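# Tuck chair under desk, park cart in yellow bay

## Task

Slide the office chair fully beneath the desk so it rests upright with every wheel on the floor; roll the utility cart into the yellow-taped bay so all four of its wheels sit inside the tape lines, none touching the tape; keep the desk roughly in its original spot with its load still aboard and nothing overhanging its edges; the robot must not tip over or finish leaning; finally release whatever is held and back away.

## Robot and tools

ROBOT. TidyBot++: a single mobile base (0.54 m long, 0.50 m wide, 0.38 m tall) on four powered casters carrying one seven-joint arm with a two-finger gripper. The shoulder sits 0.12 m ahead of the base centre, 0.68 m up. Segments: upper arm 0.42 m, forearm 0.31 m, hand 0.31 m. The arm begins folded, hand down, poking up to 0.08 m past the base front. Cameras: base_camera (pinhole, 644x364) and wrist_camera (fisheye, 644x476, looks along the hand).

FRAMES. All positions are metres. Base frame: origin on the floor below the base centre, x forward, y left, z up. Odometry frame: where the base frame was at scene start. base_odometry reports x, y and heading (rad, left positive, -3.142 to 3.142); it counts wheel rotation only, so slip looks like travel and drift of a few cm builds up. base_tilt gives forward/right lean in degrees (about 1 degree of bias).

move: one action plus optional cameras (list of base_camera, wrist_camera or all; [] for none) and blocking (true/omitted waits until everything rests; false returns in about 0.5 s while motion continues). With no action it just reports state and images. Action parts, which start together:
- base: an object of relative offsets from the current base position, measured along the base axes at command start. translate_m (forward +, -2 to 2 m), strafe_m (left +, -2 to 2 m), rotate_rad (counter-clockwise +, -6.3 to 6.3). Combined translate and strafe drive a straight line to that point.
- joints: absolute targets by name. joint_1_rad (any angle; positive turns the arm clockwise seen from above, opposite to heading), joint_2_rad shoulder -2.249 to 2.249 (0 upright, + leans forward), joint_3_rad any angle, joint_4_rad elbow -2.579 to 2.579 (with joint_3 at 3.14, negative bends forward), joint_5_rad any angle, joint_6_rad wrist -2.099 to 2.099, joint_7_rad any angle (hand down: + is counter-clockwise; at 1.57 fingers open left/right), gripper_pos 0 (open, about 85 mm gap) to 1 (closed, squeezing 100-150 N). Unlimited joints go the short way round; send steps under half a turn.
- target: an absolute hand pose in the base frame, one list of seven numbers [x, y, z, qw, qx, qy, qz], same format as the hand_pose line (the point between the finger pads; hand z axis out along the fingers, fingers close along its y). Alongside target, joints may contain only gripper_pos.
- speeds: caps for this action only: translate_m/strafe_m 0.05-0.5 m/s (give one of them for a combined move), rotate_rad 0.1-1.57 rad/s.
Unknown keys make the call invalid; out-of-range values get it refused. A refusal, or an unrequested stop, cancels the remaining move/wait/finished_scene calls in that reply.

wait: seconds (0 to 10) plus cameras; commands nothing, returns state and images, ends early once running moves rest. wait(0) shows a non-blocking move in the line "earlier move".

stop: cameras only; brakes all your running motions and returns once at rest. Braked parts read "stopped" and may keep pressing on contacts.

zoom_image: camera (base_camera or wrist_camera) and region [x0, y0, x1, y1] in image pixels from the top-left, at most 504x504, taken from that camera's latest image.

finished_scene: scene (the current scene number). Irreversible; the goal must hold with the robot gone. Its result usually reports success and gives the next task.

RESULT LINES. "move": done, or the worst status. base_status/joint_status/hand_status: done, moving, off_target (resting away from target, maybe still pushing), contact_stop, time_out (base after 14 s, hand target after 10 s if unreachable), not_followed, torque_fault, limit_stop_at_motor_heat. "joint command not followed" / "pose unreachable" with "cause:" means a self-collision check withheld arm targets; nothing checks the arm against the base. hand_target is where the joints' targets would put the hand. motor_effort is percent of each motor's max, bracket = peak in last action; readings carry bias and noise. on_its_own lists uncommanded behaviour. "ARM HIT" flags a hard strike on the base or arm. MOTOR HOT appears from 60 °C; at 75 °C an over-temperature stop lets the arm sag for 30-60 s. The pictures line lists image order.

HINTS. hand_status is done within 10 mm and 2 degrees; usually you land within about 3 cm. To fix position, add (wanted minus hand_pose) to the last target's x, y, z. To hold still, resend hand_target, not hand_pose. Loads make the arm sag; don't command a joint to its current reading while holding. Low, forward-pointing targets close in front of the base can end far off or swing the arm into the base. A straight-down hand reaches at most about 0.94 m high, only near the base. A base left out of a later action, or a blocked base, can keep pushing; base done only means the wheels turned. Something may briefly tug a held part or nudge loose objects.

AVOID. Driving or turning while the arm is snagged on something about 0.6 m up or higher (tip-over); pulling or pushing sideways with a raised hand; reaching far out over furniture from folded; swinging a stretched arm sideways. Backing off or retracting the arm rights a lean. Hard hits can trip a torque fault (joint_1-4 limit 104.5 N m, joint_5-7 51.3 N m), freezing the arm for 10 s. Avoid drops, releasing moving parts, slams, very hard pushes, and excess gripper force, including gripping hard on a part still resting on something. Open the gripper and drive clear before finishing.

Each tool is called after "Emit:" as name(argument=value, ...) on one line, values as JSON.

## Session

Emit:
move()

Scene clock: 0.00 s.
base_odometry: x=+0.000 y=+0.000 heading=+0.000
base_tilt: forward=+0.3 right=+0.2
base_status: not commanded
joint_positions: joint_1_rad=-0.049 joint_2_rad=-0.338 joint_3_rad=+3.114 joint_4_rad=-2.509 joint_5_rad=+0.038 joint_6_rad=-0.827 joint_7_rad=+1.527 gripper_pos=+0.000
joint_status: not commanded
motor_effort: joint_1_rad=+1 joint_2_rad=-2 joint_3_rad=+0 joint_4_rad=+16 joint_5_rad=+1 joint_6_rad=+0 joint_7_rad=+0
hand_pose: x=+0.2833 y=+0.0042 z=+0.5932 quat_wxyz=(+0.015, +0.997, +0.028, +0.073) (m; base frame)
hand_target: x=+0.2832 y=+0.0042 z=+0.5931 quat_wxyz=(+0.015, +0.997, +0.028, +0.073) (m; base frame)
hand_status: not commanded
pictures: base_camera, wrist_camera

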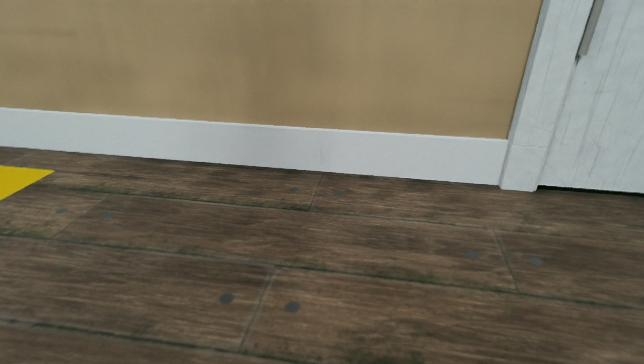

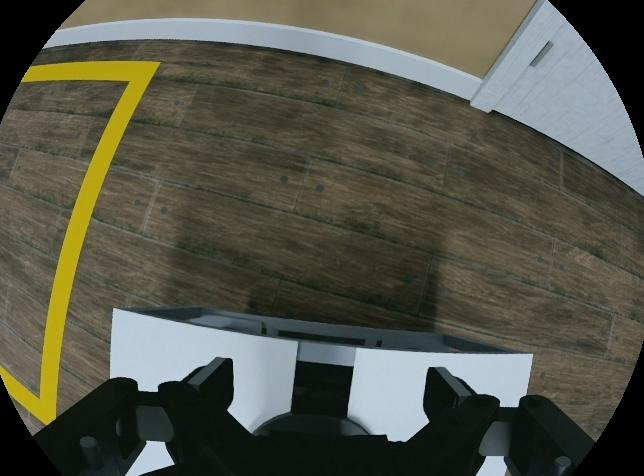

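Emit:
move(joints={"joint_6_rad":0.35}, base={"rotate_rad":0.9})

Emit:
move(base={"rotate_rad":1.0})

Emit:
move(base={"rotate_rad":1.0})

Emit:
move(base={"rotate_rad":1.0})

Emit:
move(base={"rotate_rad":1.0})

Scene clock: 5.67 s.
move: done
base_odometry: x=+0.000 y=+0.000 heading=+0.900
base_tilt: forward=+0.3 right=+0.2
base_status: done
joint_positions: joint_1_rad=-0.050 joint_2_rad=-0.338 joint_3_rad=+3.114 joint_4_rad=-2.506 joint_5_rad=+0.038 joint_6_rad=+0.305 joint_7_rad=+1.527 gripper_pos=+0.000
joint_status: all done
motor_effort: joint_1_rad=+1(2) joint_2_rad=-6(7) joint_3_rad=+0(2) joint_4_rad=+20(21) joint_5_rad=+1(1) joint_6_rad=+8(8) joint_7_rad=+0(1)
hand_pose: x=+0.5356 y=+0.0378 z=+0.8123 quat_wxyz=(-0.026, +0.802, +0.034, +0.596) (m; base frame)
hand_target: x=+0.5383 y=+0.0384 z=+0.8237 quat_wxyz=(-0.027, +0.789, +0.034, +0.612) (m; base frame)
hand_status: not commanded
pictures: base_camera, wrist_camera

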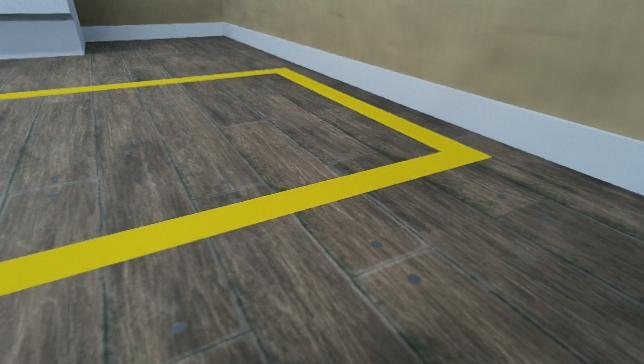

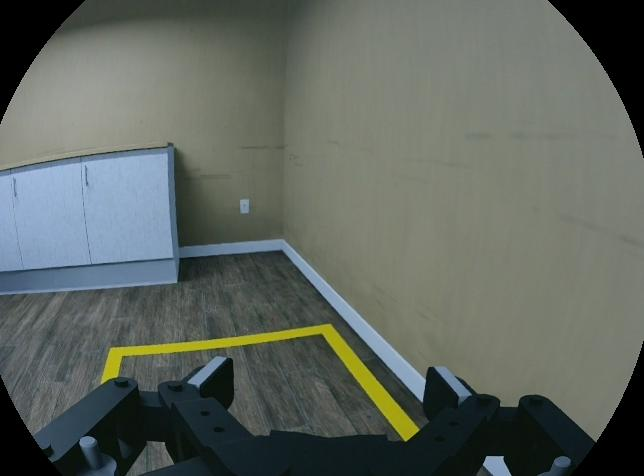

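Scene clock: 7.60 s.
move: done
base_odometry: x=+0.000 y=+0.000 heading=+1.900
base_tilt: forward=+0.3 right=+0.2
base_status: done
joint_positions: joint_1_rad=-0.050 joint_2_rad=-0.338 joint_3_rad=+3.113 joint_4_rad=-2.506 joint_5_rad=+0.038 joint_6_rad=+0.306 joint_7_rad=+1.527 gripper_pos=+0.000
joint_status: not commanded
motor_effort: joint_1_rad=+1(2) joint_2_rad=-6(8) joint_3_rad=+0(2) joint_4_rad=+20(21) joint_5_rad=+1(1) joint_6_rad=+7(8) joint_7_rad=+0(1)
hand_pose: x=+0.5357 y=+0.0381 z=+0.8126 quat_wxyz=(-0.026, +0.801, +0.034, +0.597) (m; base frame)
hand_target: x=+0.5383 y=+0.0384 z=+0.8237 quat_wxyz=(-0.027, +0.789, +0.034, +0.612) (m; base frame)
hand_status: not commanded
pictures: base_camera, wrist_camera

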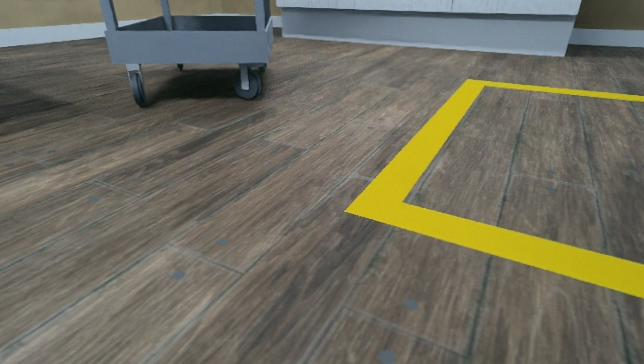

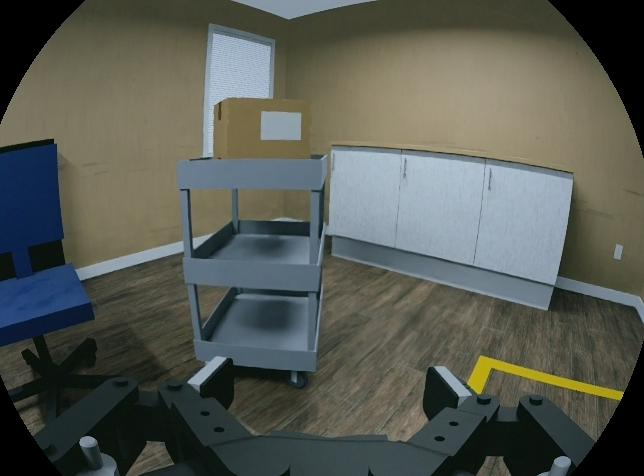

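Scene clock: 9.53 s.
move: done
base_odometry: x=+0.000 y=+0.000 heading=+2.900
base_tilt: forward=+0.3 right=+0.2
base_status: done
joint_positions: joint_1_rad=-0.050 joint_2_rad=-0.338 joint_3_rad=+3.113 joint_4_rad=-2.506 joint_5_rad=+0.038 joint_6_rad=+0.307 joint_7_rad=+1.527 gripper_pos=+0.000
joint_status: not commanded
motor_effort: joint_1_rad=+1(2) joint_2_rad=-7(8) joint_3_rad=+0(2) joint_4_rad=+19(21) joint_5_rad=+1(1) joint_6_rad=+8(8) joint_7_rad=+0(1)
hand_pose: x=+0.5357 y=+0.0384 z=+0.8127 quat_wxyz=(-0.026, +0.801, +0.034, +0.597) (m; base frame)
hand_target: x=+0.5383 y=+0.0384 z=+0.8237 quat_wxyz=(-0.027, +0.789, +0.034, +0.612) (m; base frame)
hand_status: not commanded
pictures: base_camera, wrist_camera

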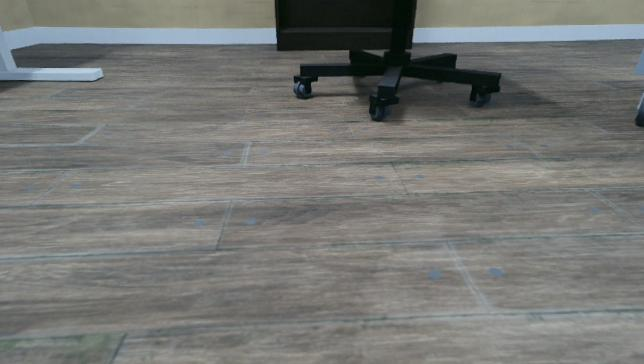

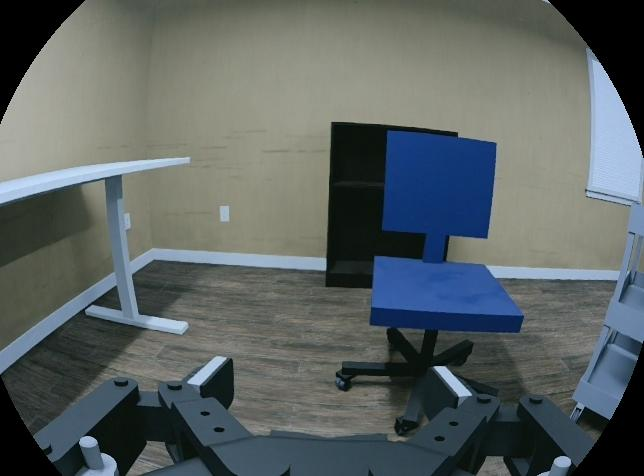

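Scene clock: 11.47 s.
move: done
base_odometry: x=+0.000 y=+0.000 heading=-2.384
base_tilt: forward=+0.3 right=+0.2
base_status: done
joint_positions: joint_1_rad=-0.050 joint_2_rad=-0.338 joint_3_rad=+3.113 joint_4_rad=-2.506 joint_5_rad=+0.038 joint_6_rad=+0.307 joint_7_rad=+1.527 gripper_pos=+0.000
joint_status: not commanded
motor_effort: joint_1_rad=+1(2) joint_2_rad=-6(8) joint_3_rad=+1(2) joint_4_rad=+20(21) joint_5_rad=+1(1) joint_6_rad=+7(8) joint_7_rad=+0(0)
hand_pose: x=+0.5357 y=+0.0386 z=+0.8128 quat_wxyz=(-0.026, +0.801, +0.035, +0.597) (m; base frame)
hand_target: x=+0.5383 y=+0.0384 z=+0.8237 quat_wxyz=(-0.027, +0.789, +0.034, +0.612) (m; base frame)
hand_status: not commanded
pictures: base_camera, wrist_camera

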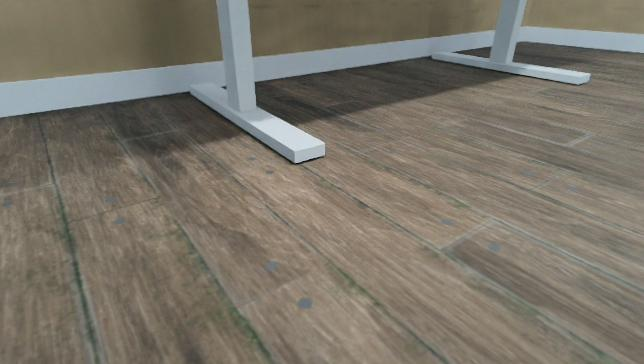

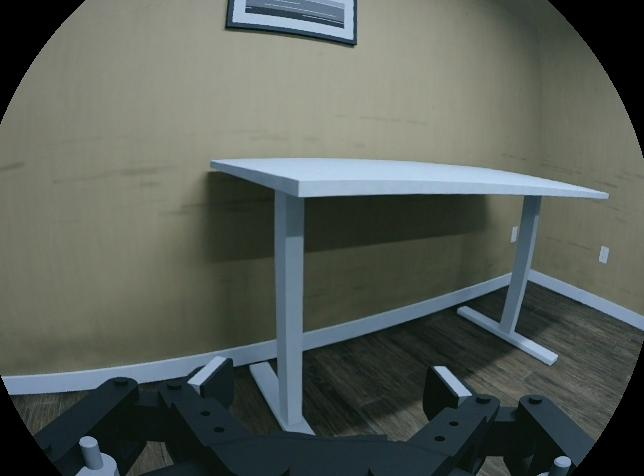

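Scene clock: 13.40 s.
move: done
base_odometry: x=+0.000 y=+0.000 heading=-1.384
base_tilt: forward=+0.3 right=+0.2
base_status: done
joint_positions: joint_1_rad=-0.050 joint_2_rad=-0.338 joint_3_rad=+3.112 joint_4_rad=-2.506 joint_5_rad=+0.038 joint_6_rad=+0.307 joint_7_rad=+1.527 gripper_pos=+0.000
joint_status: not commanded
motor_effort: joint_1_rad=+1(2) joint_2_rad=-7(8) joint_3_rad=+0(2) joint_4_rad=+20(21) joint_5_rad=+1(1) joint_6_rad=+8(8) joint_7_rad=+0(1)
hand_pose: x=+0.5357 y=+0.0388 z=+0.8128 quat_wxyz=(-0.026, +0.801, +0.035, +0.597) (m; base frame)
hand_target: x=+0.5383 y=+0.0384 z=+0.8237 quat_wxyz=(-0.027, +0.789, +0.034, +0.612) (m; base frame)
hand_status: not commanded
pictures: base_camera, wrist_camera

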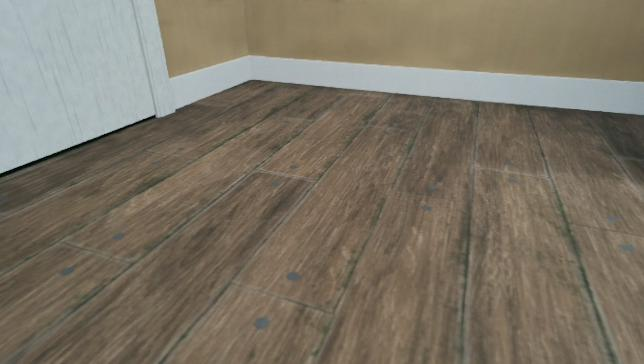

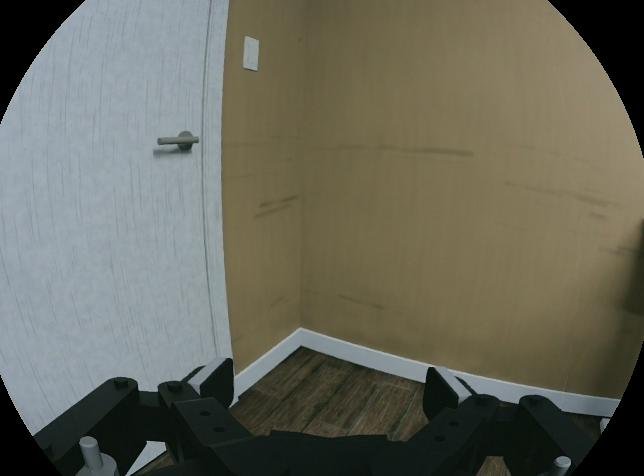

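Emit:
move(base={"rotate_rad":1.142}, cameras=[])

Emit:
move(base={"strafe_m":-0.36}, cameras=[])

Emit:
move(base={"translate_m":-2.0})

Emit:
move(base={"translate_m":-0.15,"rotate_rad":0.5})

Scene clock: 53.63 s.
move: done
base_odometry: x=+0.000 y=+0.000 heading=-0.242
base_tilt: forward=+0.3 right=+0.2
base_status: done
joint_positions: joint_1_rad=-0.050 joint_2_rad=-0.338 joint_3_rad=+3.112 joint_4_rad=-2.506 joint_5_rad=+0.038 joint_6_rad=+0.307 joint_7_rad=+1.527 gripper_pos=+0.000
joint_status: not commanded
motor_effort: joint_1_rad=+1(2) joint_2_rad=-7(7) joint_3_rad=+1(2) joint_4_rad=+20(21) joint_5_rad=+1(1) joint_6_rad=+8(8) joint_7_rad=+0(1)
hand_pose: x=+0.5357 y=+0.0389 z=+0.8128 quat_wxyz=(-0.026, +0.801, +0.035, +0.597) (m; base frame)
hand_target: x=+0.5383 y=+0.0384 z=+0.8237 quat_wxyz=(-0.027, +0.789, +0.034, +0.612) (m; base frame)
hand_status: not commanded
pictures: none
No camera images: "cameras" was empty.

Scene clock: 55.67 s.
move: done
base_odometry: x=-0.086 y=-0.350 heading=-0.242
base_tilt: forward=+0.3 right=+0.2
base_status: done
joint_positions: joint_1_rad=-0.050 joint_2_rad=-0.338 joint_3_rad=+3.114 joint_4_rad=-2.506 joint_5_rad=+0.038 joint_6_rad=+0.307 joint_7_rad=+1.527 gripper_pos=+0.000
joint_status: not commanded
motor_effort: joint_1_rad=+1(2) joint_2_rad=-6(8) joint_3_rad=+1(2) joint_4_rad=+21(21) joint_5_rad=+1(1) joint_6_rad=+8(8) joint_7_rad=+0(1)
hand_pose: x=+0.5357 y=+0.0383 z=+0.8129 quat_wxyz=(-0.026, +0.801, +0.034, +0.597) (m; base frame)
hand_target: x=+0.5383 y=+0.0384 z=+0.8237 quat_wxyz=(-0.027, +0.789, +0.034, +0.612) (m; base frame)
hand_status: not commanded
pictures: none
No camera images: "cameras" was empty.

Scene clock: 60.93 s.
move: done
base_odometry: x=-2.028 y=+0.129 heading=-0.242
base_tilt: forward=+0.3 right=+0.2
base_status: done
joint_positions: joint_1_rad=-0.050 joint_2_rad=-0.338 joint_3_rad=+3.114 joint_4_rad=-2.506 joint_5_rad=+0.038 joint_6_rad=+0.309 joint_7_rad=+1.527 gripper_pos=+0.000
joint_status: not commanded
motor_effort: joint_1_rad=+1(1) joint_2_rad=-7(9) joint_3_rad=+1(1) joint_4_rad=+20(22) joint_5_rad=+1(1) joint_6_rad=+8(8) joint_7_rad=+0(1)
hand_pose: x=+0.5358 y=+0.0384 z=+0.8134 quat_wxyz=(-0.026, +0.801, +0.034, +0.598) (m; base frame)
hand_target: x=+0.5383 y=+0.0384 z=+0.8237 quat_wxyz=(-0.027, +0.789, +0.034, +0.612) (m; base frame)
hand_status: not commanded
pictures: base_camera, wrist_camera

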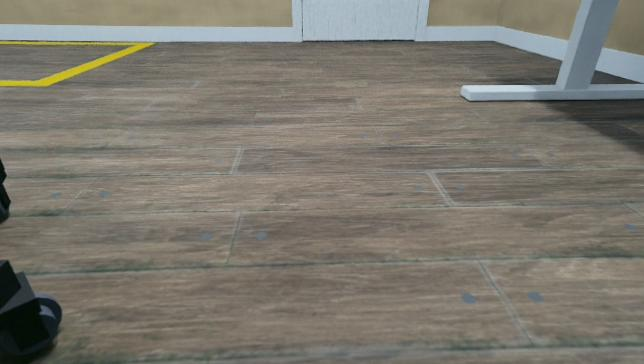

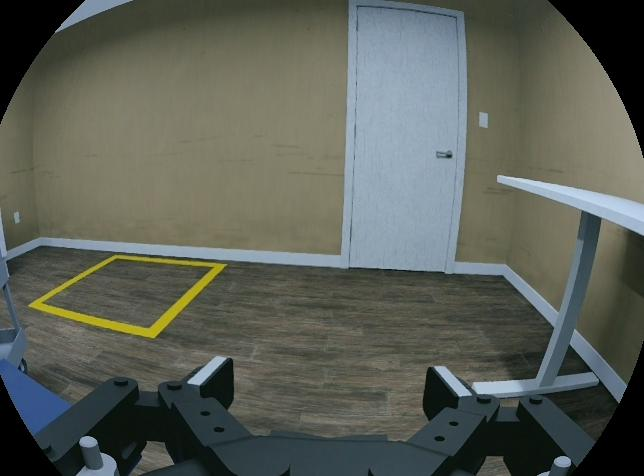

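Scene clock: 62.40 s.
move: done
base_odometry: x=-2.174 y=+0.165 heading=+0.259
base_tilt: forward=+0.3 right=+0.2
base_status: done
joint_positions: joint_1_rad=-0.051 joint_2_rad=-0.340 joint_3_rad=+3.110 joint_4_rad=-2.506 joint_5_rad=+0.038 joint_6_rad=+0.309 joint_7_rad=+1.527 gripper_pos=+0.000
joint_status: not commanded
motor_effort: joint_1_rad=+1(2) joint_2_rad=-6(9) joint_3_rad=+0(3) joint_4_rad=+20(21) joint_5_rad=+1(1) joint_6_rad=+7(8) joint_7_rad=+0(1)
hand_pose: x=+0.5355 y=+0.0401 z=+0.8143 quat_wxyz=(-0.027, +0.800, +0.036, +0.599) (m; base frame)
hand_target: x=+0.5383 y=+0.0384 z=+0.8237 quat_wxyz=(-0.027, +0.789, +0.034, +0.612) (m; base frame)
hand_status: not commanded
pictures: base_camera, wrist_camera

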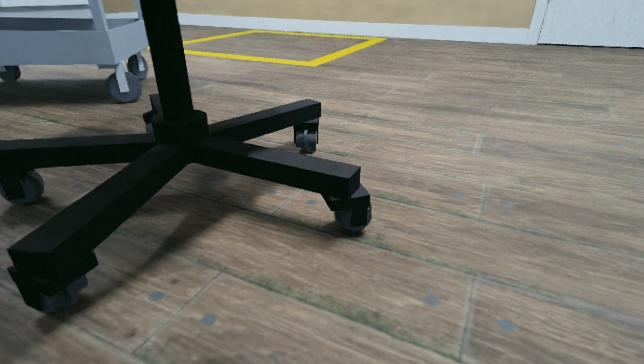

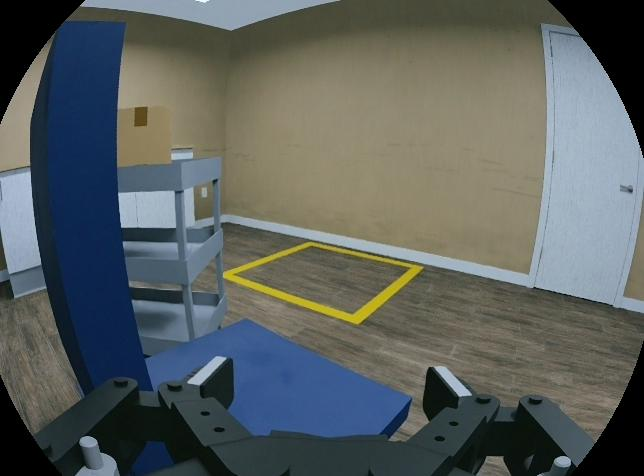

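Emit:
move(base={"translate_m":-0.15,"strafe_m":-0.1}, cameras=[])

Emit:
move(base={"rotate_rad":0.6}, joints={"joint_6_rad":0.6})

Scene clock: 76.20 s.
move: done
base_odometry: x=-2.293 y=+0.030 heading=+0.259
base_tilt: forward=+0.3 right=+0.2
base_status: done
joint_positions: joint_1_rad=-0.051 joint_2_rad=-0.343 joint_3_rad=+3.110 joint_4_rad=-2.506 joint_5_rad=+0.038 joint_6_rad=+0.310 joint_7_rad=+1.527 gripper_pos=+0.000
joint_status: not commanded
motor_effort: joint_1_rad=+1(1) joint_2_rad=-6(10) joint_3_rad=+0(1) joint_4_rad=+21(22) joint_5_rad=+1(1) joint_6_rad=+7(8) joint_7_rad=+0(1)
hand_pose: x=+0.5350 y=+0.0400 z=+0.8157 quat_wxyz=(-0.027, +0.799, +0.036, +0.600) (m; base frame)
hand_target: x=+0.5383 y=+0.0384 z=+0.8237 quat_wxyz=(-0.027, +0.789, +0.034, +0.612) (m; base frame)
hand_status: not commanded
pictures: none
No camera images: "cameras" was empty.

Scene clock: 77.77 s.
move: done
base_odometry: x=-2.293 y=+0.030 heading=+0.859
base_tilt: forward=+0.3 right=+0.2
base_status: done
joint_positions: joint_1_rad=-0.051 joint_2_rad=-0.343 joint_3_rad=+3.110 joint_4_rad=-2.502 joint_5_rad=+0.038 joint_6_rad=+0.567 joint_7_rad=+1.527 gripper_pos=+0.000
joint_status: all done
motor_effort: joint_1_rad=+1(2) joint_2_rad=-7(8) joint_3_rad=+0(2) joint_4_rad=+20(23) joint_5_rad=+0(1) joint_6_rad=+8(9) joint_7_rad=+0(1)
hand_pose: x=+0.5477 y=+0.0448 z=+0.8970 quat_wxyz=(-0.036, +0.714, +0.036, +0.699) (m; base frame)
hand_target: x=+0.5477 y=+0.0424 z=+0.9006 quat_wxyz=(-0.035, +0.707, +0.033, +0.706) (m; base frame)
hand_status: not commanded
pictures: base_camera, wrist_camera

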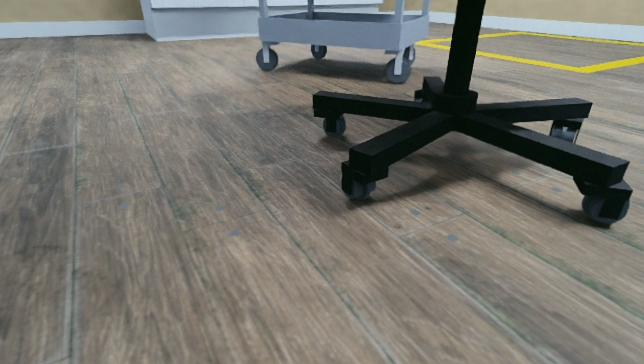

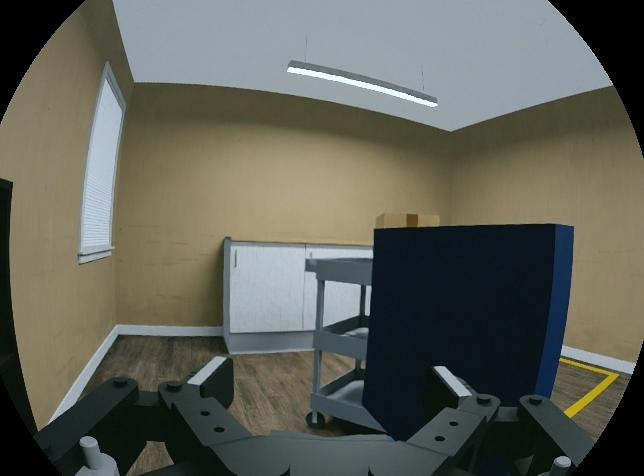

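Emit:
move(base={"rotate_rad":-1.1}, joints={"joint_6_rad":-0.83,"joint_1_rad":0.03,"gripper_pos":1})

Emit:
move(base={"strafe_m":0.78,"translate_m":0.0}, speeds={"strafe_m":0.25})

Scene clock: 97.67 s.
move: done
base_odometry: x=-2.293 y=+0.030 heading=-0.241
base_tilt: forward=+0.3 right=+0.2
base_status: done
joint_positions: joint_1_rad=+0.023 joint_2_rad=-0.343 joint_3_rad=+3.111 joint_4_rad=-2.506 joint_5_rad=+0.038 joint_6_rad=-0.791 joint_7_rad=+1.527 gripper_pos=+0.999
joint_status: all done
motor_effort: joint_1_rad=+1(3) joint_2_rad=-3(7) joint_3_rad=+0(2) joint_4_rad=+16(21) joint_5_rad=+1(1) joint_6_rad=+1(9) joint_7_rad=+0(1)
hand_pose: x=+0.2964 y=-0.0069 z=+0.5969 quat_wxyz=(+0.018, +0.995, -0.006, +0.094) (m; base frame)
hand_target: x=+0.2821 y=-0.0089 z=+0.5930 quat_wxyz=(+0.018, +0.997, -0.012, +0.070) (m; base frame)
hand_status: not commanded
pictures: base_camera, wrist_camera

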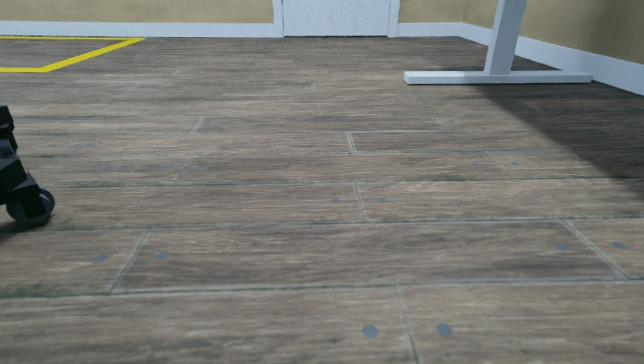

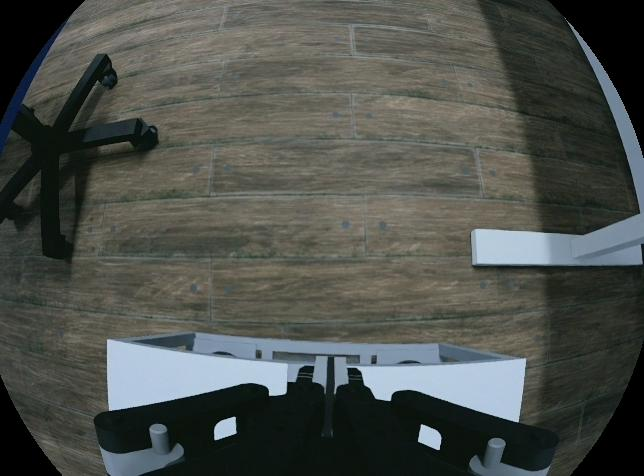

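Scene clock: 101.63 s.
move: done
base_odometry: x=-2.107 y=+0.787 heading=-0.242
base_tilt: forward=+0.3 right=+0.1
base_status: done
joint_positions: joint_1_rad=+0.023 joint_2_rad=-0.343 joint_3_rad=+3.111 joint_4_rad=-2.506 joint_5_rad=+0.038 joint_6_rad=-0.791 joint_7_rad=+1.527 gripper_pos=+0.999
joint_status: not commanded
motor_effort: joint_1_rad=+1(1) joint_2_rad=-2(3) joint_3_rad=+0(1) joint_4_rad=+14(17) joint_5_rad=+1(2) joint_6_rad=+1(1) joint_7_rad=+0(1)
hand_pose: x=+0.2962 y=-0.0070 z=+0.5969 quat_wxyz=(+0.018, +0.995, -0.006, +0.094) (m; base frame)
hand_target: x=+0.2821 y=-0.0089 z=+0.5930 quat_wxyz=(+0.018, +0.997, -0.012, +0.070) (m; base frame)
hand_status: not commanded
pictures: base_camera, wrist_camera

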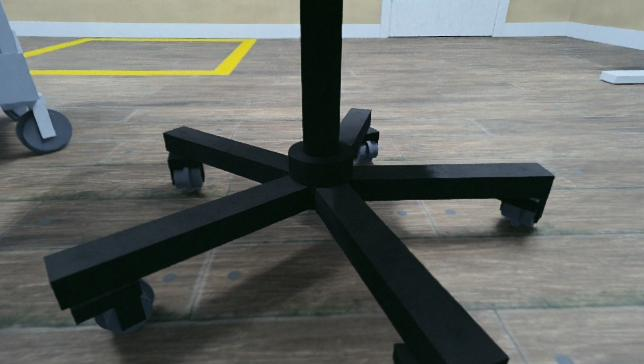

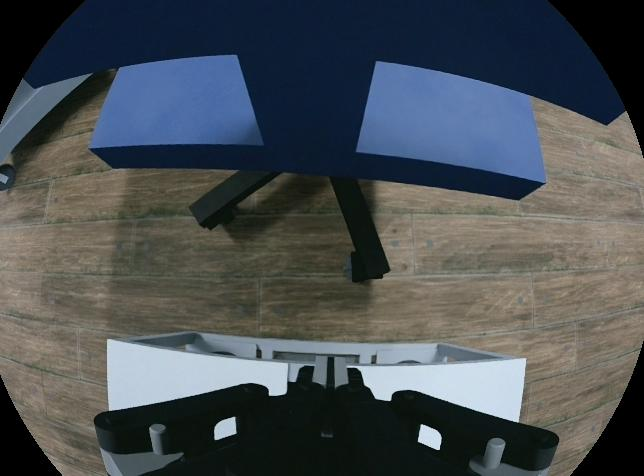

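Emit:
move(base={"translate_m":-0.05}, joints={"joint_1_rad":-1.3}, cameras=[])

Emit:
move(joints={"joint_6_rad":0.45}, cameras=[])

Emit:
move(joints={"joint_1_rad":-0.75})

Scene clock: 108.87 s.
move: time_out
base_odometry: x=-2.149 y=+0.797 heading=-0.237
base_tilt: forward=+0.3 right=+0.2
base_status: translate_m time_out (by the wheels' count: -0.043 of -0.050)
joint_positions: joint_1_rad=-1.288 joint_2_rad=-0.347 joint_3_rad=+3.113 joint_4_rad=-2.508 joint_5_rad=+0.039 joint_6_rad=-0.799 joint_7_rad=+1.527 gripper_pos=+0.999
joint_status: all done
motor_effort: joint_1_rad=+1(2) joint_2_rad=-2(5) joint_3_rad=+0(3) joint_4_rad=+15(18) joint_5_rad=+1(3) joint_6_rad=+1(2) joint_7_rad=+0(1)
hand_pose: x=+0.1708 y=+0.1661 z=+0.5963 quat_wxyz=(-0.041, +0.794, +0.601, +0.083) (m; base frame)
hand_target: x=+0.1665 y=+0.1562 z=+0.5930 quat_wxyz=(-0.029, +0.792, +0.606, +0.067) (m; base frame)
hand_status: not commanded
pictures: none
No camera images: "cameras" was empty.

not run: a stop that you did not command came earlier in this reply.

not run: a stop that you did not command came earlier in this reply.

Emit:
move(base={"translate_m":0.03}, joints={"joint_6_rad":0.45}, cameras=[])

Emit:
move(joints={"joint_1_rad":-0.8})

Scene clock: 112.43 s.
move: done
base_odometry: x=-2.120 y=+0.790 heading=-0.237
base_tilt: forward=+0.3 right=+0.2
base_status: done
joint_positions: joint_1_rad=-1.289 joint_2_rad=-0.347 joint_3_rad=+3.113 joint_4_rad=-2.505 joint_5_rad=+0.039 joint_6_rad=+0.405 joint_7_rad=+1.527 gripper_pos=+0.999
joint_status: all done
motor_effort: joint_1_rad=+1(1) joint_2_rad=-7(7) joint_3_rad=+0(2) joint_4_rad=+20(21) joint_5_rad=+1(1) joint_6_rad=+8(8) joint_7_rad=+0(1)
hand_pose: x=+0.2186 y=+0.4126 z=+0.8465 quat_wxyz=(-0.395, +0.605, +0.474, +0.503) (m; base frame)
hand_target: x=+0.2148 y=+0.4164 z=+0.8542 quat_wxyz=(-0.406, +0.595, +0.471, +0.510) (m; base frame)
hand_status: not commanded
pictures: none
No camera images: "cameras" was empty.

Scene clock: 114.13 s.
move: done
base_odometry: x=-2.120 y=+0.790 heading=-0.237
base_tilt: forward=+0.3 right=+0.2
base_status: not commanded
joint_positions: joint_1_rad=-0.811 joint_2_rad=-0.347 joint_3_rad=+3.113 joint_4_rad=-2.505 joint_5_rad=+0.039 joint_6_rad=+0.405 joint_7_rad=+1.527 gripper_pos=+0.999
joint_status: all done
motor_effort: joint_1_rad=+1(2) joint_2_rad=-6(7) joint_3_rad=+0(1) joint_4_rad=+20(21) joint_5_rad=+1(1) joint_6_rad=+8(8) joint_7_rad=+0(0)
hand_pose: x=+0.3972 y=+0.3207 z=+0.8467 quat_wxyz=(-0.265, +0.700, +0.317, +0.583) (m; base frame)
hand_target: x=+0.4027 y=+0.3195 z=+0.8542 quat_wxyz=(-0.267, +0.693, +0.309, +0.595) (m; base frame)
hand_status: not commanded
pictures: base_camera, wrist_camera

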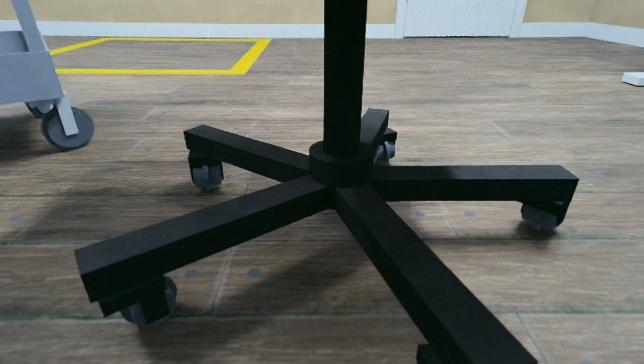

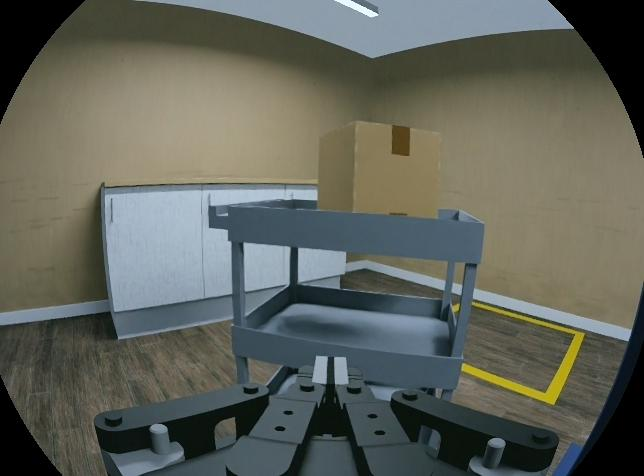

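Emit:
move(joints={"joint_1_rad":-0.45})

Emit:
move(base={"translate_m":0.2}, speeds={"translate_m":0.12})

Scene clock: 117.93 s.
move: done
base_odometry: x=-2.120 y=+0.790 heading=-0.237
base_tilt: forward=+0.3 right=+0.1
base_status: not commanded
joint_positions: joint_1_rad=-0.486 joint_2_rad=-0.347 joint_3_rad=+3.095 joint_4_rad=-2.505 joint_5_rad=+0.039 joint_6_rad=+0.406 joint_7_rad=+1.527 gripper_pos=+0.999
joint_status: all done
motor_effort: joint_1_rad=+5(7) joint_2_rad=-7(7) joint_3_rad=+4(7) joint_4_rad=+21(22) joint_5_rad=-1(2) joint_6_rad=+8(8) joint_7_rad=+0(1)
hand_pose: x=+0.4806 y=+0.2222 z=+0.8467 quat_wxyz=(-0.170, +0.740, +0.208, +0.617) (m; base frame)
hand_target: x=+0.4950 y=+0.2029 z=+0.8542 quat_wxyz=(-0.159, +0.736, +0.184, +0.632) (m; base frame)
hand_status: not commanded
pictures: base_camera, wrist_camera

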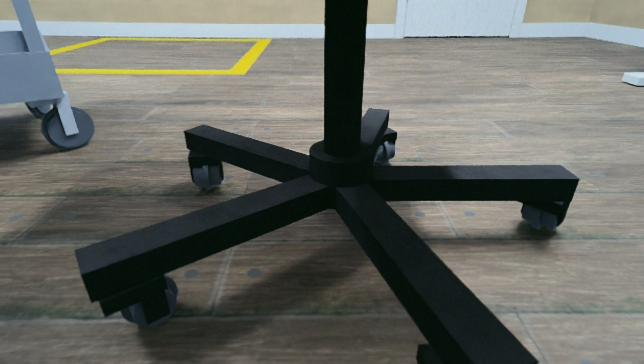

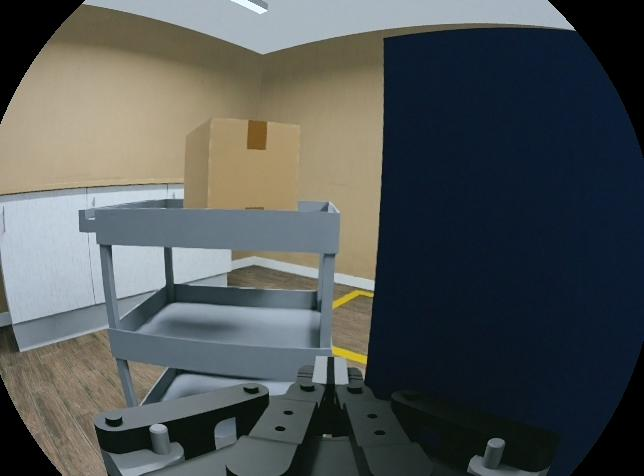

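Scene clock: 120.20 s.
move: done
base_odometry: x=-1.925 y=+0.743 heading=-0.237
base_tilt: forward=+0.3 right=+0.2
base_status: done
joint_positions: joint_1_rad=-0.463 joint_2_rad=-0.345 joint_3_rad=+3.098 joint_4_rad=-2.508 joint_5_rad=+0.039 joint_6_rad=+0.411 joint_7_rad=+1.527 gripper_pos=+0.999
joint_status: not commanded
motor_effort: joint_1_rad=+1(13) joint_2_rad=-7(8) joint_3_rad=+1(14) joint_4_rad=+19(24) joint_5_rad=+0(5) joint_6_rad=+8(8) joint_7_rad=+0(1)
hand_pose: x=+0.4866 y=+0.2122 z=+0.8456 quat_wxyz=(-0.162, +0.743, +0.198, +0.619) (m; base frame)
hand_target: x=+0.4950 y=+0.2029 z=+0.8542 quat_wxyz=(-0.159, +0.736, +0.184, +0.632) (m; base frame)
hand_status: not commanded
pictures: base_camera, wrist_camera

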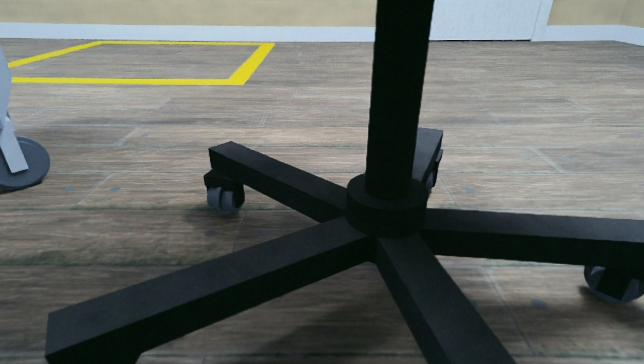

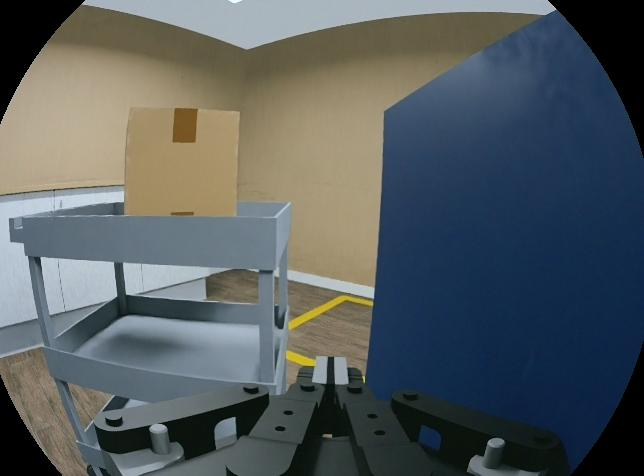

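Emit:
move(joints={"joint_2_rad":-0.05,"joint_4_rad":-2.15,"joint_6_rad":0.35})

Scene clock: 125.90 s.
move: done
base_odometry: x=-1.925 y=+0.743 heading=-0.237
base_tilt: forward=+0.3 right=+0.1
base_status: not commanded
joint_positions: joint_1_rad=-0.462 joint_2_rad=-0.067 joint_3_rad=+3.099 joint_4_rad=-2.161 joint_5_rad=+0.039 joint_6_rad=+0.386 joint_7_rad=+1.527 gripper_pos=+0.999
joint_status: all done
motor_effort: joint_1_rad=+2(6) joint_2_rad=-18(18) joint_3_rad=+1(7) joint_4_rad=+20(24) joint_5_rad=+1(1) joint_6_rad=+8(9) joint_7_rad=+0(1)
hand_pose: x=+0.5993 y=+0.2722 z=+0.9014 quat_wxyz=(-0.170, +0.730, +0.191, +0.634) (m; base frame)
hand_target: x=+0.6105 y=+0.2606 z=+0.8877 quat_wxyz=(-0.158, +0.745, +0.183, +0.621) (m; base frame)
hand_status: not commanded
pictures: base_camera, wrist_camera

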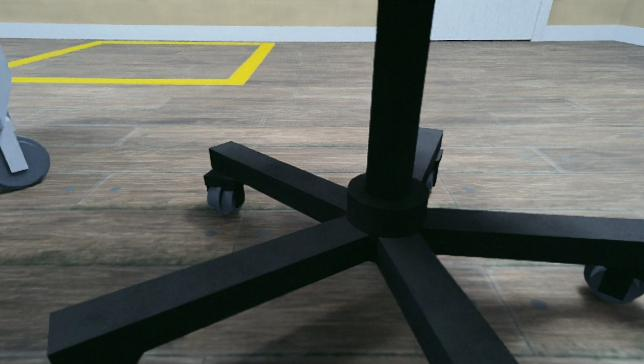

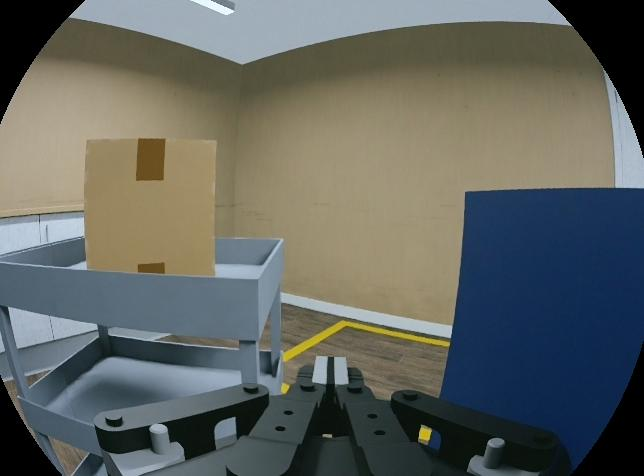

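Emit:
move(joints={"joint_1_rad":-0.05})

Emit:
move(base={"strafe_m":0.25}, joints={"joint_1_rad":-0.3})

Scene clock: 130.10 s.
move: done
base_odometry: x=-1.925 y=+0.743 heading=-0.237
base_tilt: forward=+0.3 right=+0.2
base_status: not commanded
joint_positions: joint_1_rad=-0.087 joint_2_rad=-0.057 joint_3_rad=+3.071 joint_4_rad=-2.149 joint_5_rad=+0.041 joint_6_rad=+0.385 joint_7_rad=+1.527 gripper_pos=+0.999
joint_status: all done
motor_effort: joint_1_rad=+8(23) joint_2_rad=-18(19) joint_3_rad=+7(22) joint_4_rad=+20(23) joint_5_rad=-2(5) joint_6_rad=+7(8) joint_7_rad=-1(1)
hand_pose: x=+0.6672 y=+0.0943 z=+0.9026 quat_wxyz=(-0.058, +0.751, +0.064, +0.654) (m; base frame)
hand_target: x=+0.6732 y=+0.0487 z=+0.8877 quat_wxyz=(-0.032, +0.767, +0.031, +0.640) (m; base frame)
hand_status: not commanded
pictures: base_camera, wrist_camera

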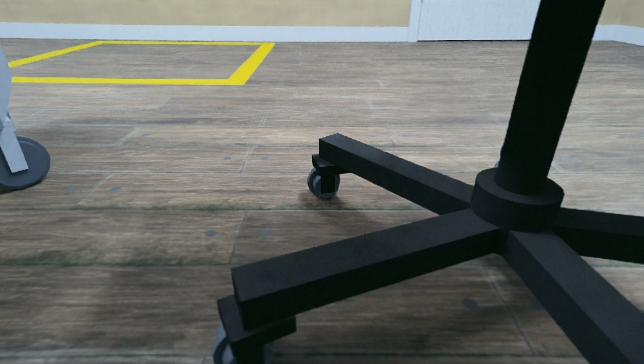

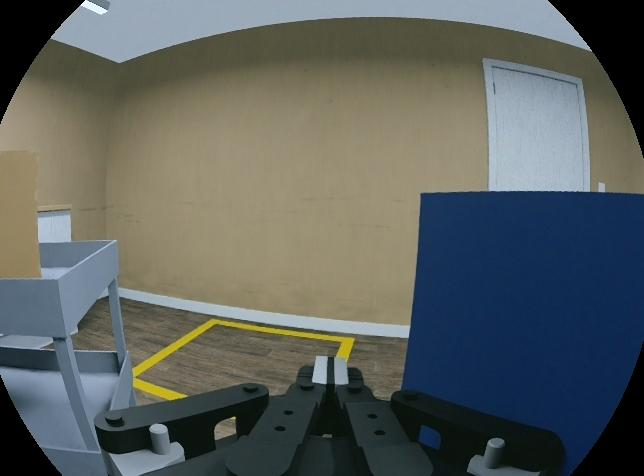

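Scene clock: 131.87 s.
move: done
base_odometry: x=-1.867 y=+0.986 heading=-0.237
base_tilt: forward=+0.3 right=+0.2
base_status: done
joint_positions: joint_1_rad=-0.301 joint_2_rad=-0.057 joint_3_rad=+3.110 joint_4_rad=-2.149 joint_5_rad=+0.041 joint_6_rad=+0.383 joint_7_rad=+1.527 gripper_pos=+0.999
joint_status: all done
motor_effort: joint_1_rad=+1(10) joint_2_rad=-17(19) joint_3_rad=+0(8) joint_4_rad=+22(22) joint_5_rad=+1(2) joint_6_rad=+8(8) joint_7_rad=+0(1)
hand_pose: x=+0.6430 y=+0.1878 z=+0.9021 quat_wxyz=(-0.115, +0.744, +0.129, +0.646) (m; base frame)
hand_target: x=+0.6439 y=+0.1843 z=+0.8877 quat_wxyz=(-0.111, +0.757, +0.127, +0.631) (m; base frame)
hand_status: not commanded
pictures: base_camera, wrist_camera

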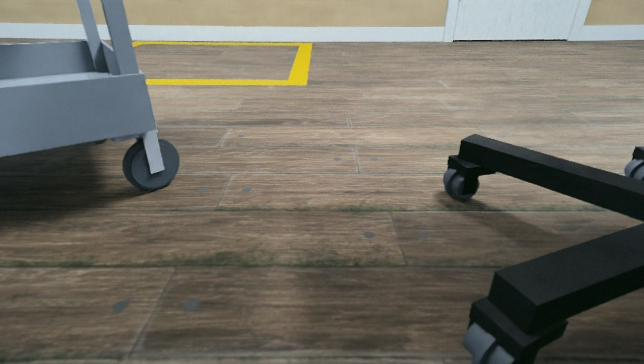

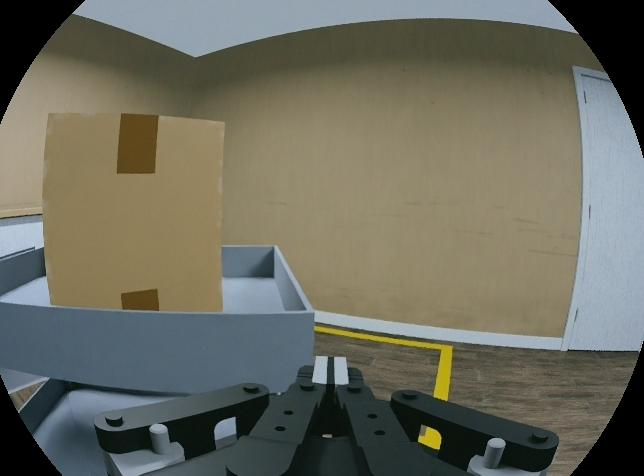

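Emit:
move(base={"rotate_rad":-0.6,"strafe_m":0.1}, joints={"joint_1_rad":-0.9,"joint_2_rad":-0.34,"joint_4_rad":-2.5,"joint_6_rad":0.4}, cameras=[])

Emit:
move(joints={"joint_1_rad":-0.3})

Scene clock: 137.43 s.
move: done
base_odometry: x=-1.843 y=+1.083 heading=-0.837
base_tilt: forward=+0.3 right=+0.2
base_status: done
joint_positions: joint_1_rad=-0.890 joint_2_rad=-0.325 joint_3_rad=+3.113 joint_4_rad=-2.484 joint_5_rad=+0.041 joint_6_rad=+0.383 joint_7_rad=+1.527 gripper_pos=+0.999
joint_status: all done
motor_effort: joint_1_rad=+1(3) joint_2_rad=-7(19) joint_3_rad=+0(2) joint_4_rad=+20(22) joint_5_rad=+1(1) joint_6_rad=+8(9) joint_7_rad=+0(1)
hand_pose: x=+0.3753 y=+0.3472 z=+0.8421 quat_wxyz=(-0.283, +0.693, +0.349, +0.564) (m; base frame)
hand_target: x=+0.3694 y=+0.3453 z=+0.8450 quat_wxyz=(-0.289, +0.688, +0.348, +0.568) (m; base frame)
hand_status: not commanded
pictures: none
No camera images: "cameras" was empty.

Scene clock: 139.27 s.
move: done
base_odometry: x=-1.843 y=+1.083 heading=-0.837
base_tilt: forward=+0.3 right=+0.2
base_status: not commanded
joint_positions: joint_1_rad=-0.311 joint_2_rad=-0.325 joint_3_rad=+3.113 joint_4_rad=-2.484 joint_5_rad=+0.041 joint_6_rad=+0.383 joint_7_rad=+1.527 gripper_pos=+0.999
joint_status: all done
motor_effort: joint_1_rad=+1(2) joint_2_rad=-6(8) joint_3_rad=+0(1) joint_4_rad=+20(21) joint_5_rad=+0(1) joint_6_rad=+7(8) joint_7_rad=+0(0)
hand_pose: x=+0.5235 y=+0.1505 z=+0.8421 quat_wxyz=(-0.110, +0.764, +0.137, +0.621) (m; base frame)
hand_target: x=+0.5206 y=+0.1436 z=+0.8450 quat_wxyz=(-0.108, +0.760, +0.129, +0.628) (m; base frame)
hand_status: not commanded
pictures: base_camera, wrist_camera

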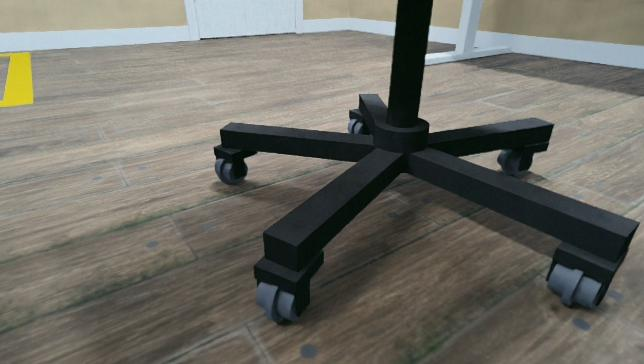

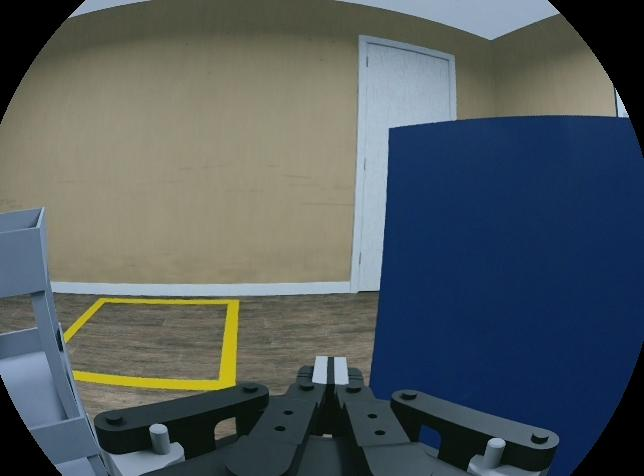

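Emit:
move(joints={"joint_1_rad":-0.12}, cameras=[])

Emit:
move(base={"translate_m":0.22}, speeds={"translate_m":0.12})

Scene clock: 143.70 s.
move: done
base_odometry: x=-1.843 y=+1.083 heading=-0.837
base_tilt: forward=+0.3 right=+0.2
base_status: not commanded
joint_positions: joint_1_rad=-0.131 joint_2_rad=-0.325 joint_3_rad=+3.113 joint_4_rad=-2.484 joint_5_rad=+0.041 joint_6_rad=+0.383 joint_7_rad=+1.527 gripper_pos=+0.999
joint_status: all done
motor_effort: joint_1_rad=+1(2) joint_2_rad=-7(8) joint_3_rad=+0(1) joint_4_rad=+20(21) joint_5_rad=+0(1) joint_6_rad=+8(8) joint_7_rad=+0(0)
hand_pose: x=+0.5439 y=+0.0755 z=+0.8421 quat_wxyz=(-0.054, +0.773, +0.067, +0.628) (m; base frame)
hand_target: x=+0.5398 y=+0.0694 z=+0.8450 quat_wxyz=(-0.051, +0.768, +0.061, +0.635) (m; base frame)
hand_status: not commanded
pictures: none
No camera images: "cameras" was empty.

Scene clock: 146.13 s.
move: done
base_odometry: x=-1.696 y=+0.920 heading=-0.837
base_tilt: forward=+0.3 right=+0.1
base_status: done
joint_positions: joint_1_rad=-0.159 joint_2_rad=-0.344 joint_3_rad=+3.065 joint_4_rad=-2.501 joint_5_rad=+0.041 joint_6_rad=+0.383 joint_7_rad=+1.527 gripper_pos=+0.999
joint_status: not commanded
motor_effort: joint_1_rad=+7(11) joint_2_rad=-5(9) joint_3_rad=+7(13) joint_4_rad=+21(26) joint_5_rad=-2(4) joint_6_rad=+8(8) joint_7_rad=+0(1)
hand_pose: x=+0.5295 y=+0.1074 z=+0.8402 quat_wxyz=(-0.071, +0.769, +0.101, +0.627) (m; base frame)
hand_target: x=+0.5398 y=+0.0694 z=+0.8450 quat_wxyz=(-0.051, +0.768, +0.061, +0.635) (m; base frame)
hand_status: not commanded
pictures: base_camera, wrist_camera

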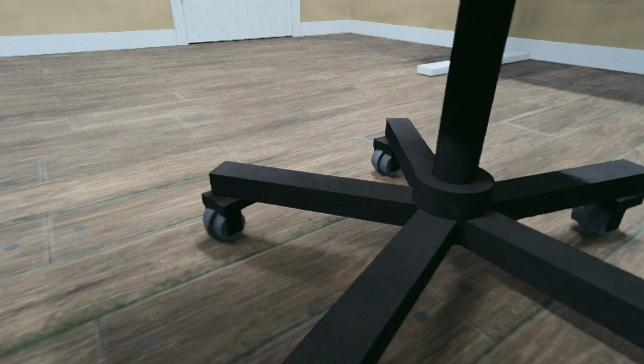

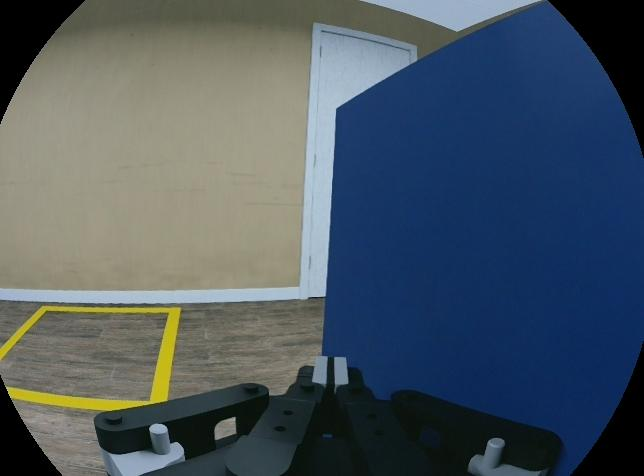

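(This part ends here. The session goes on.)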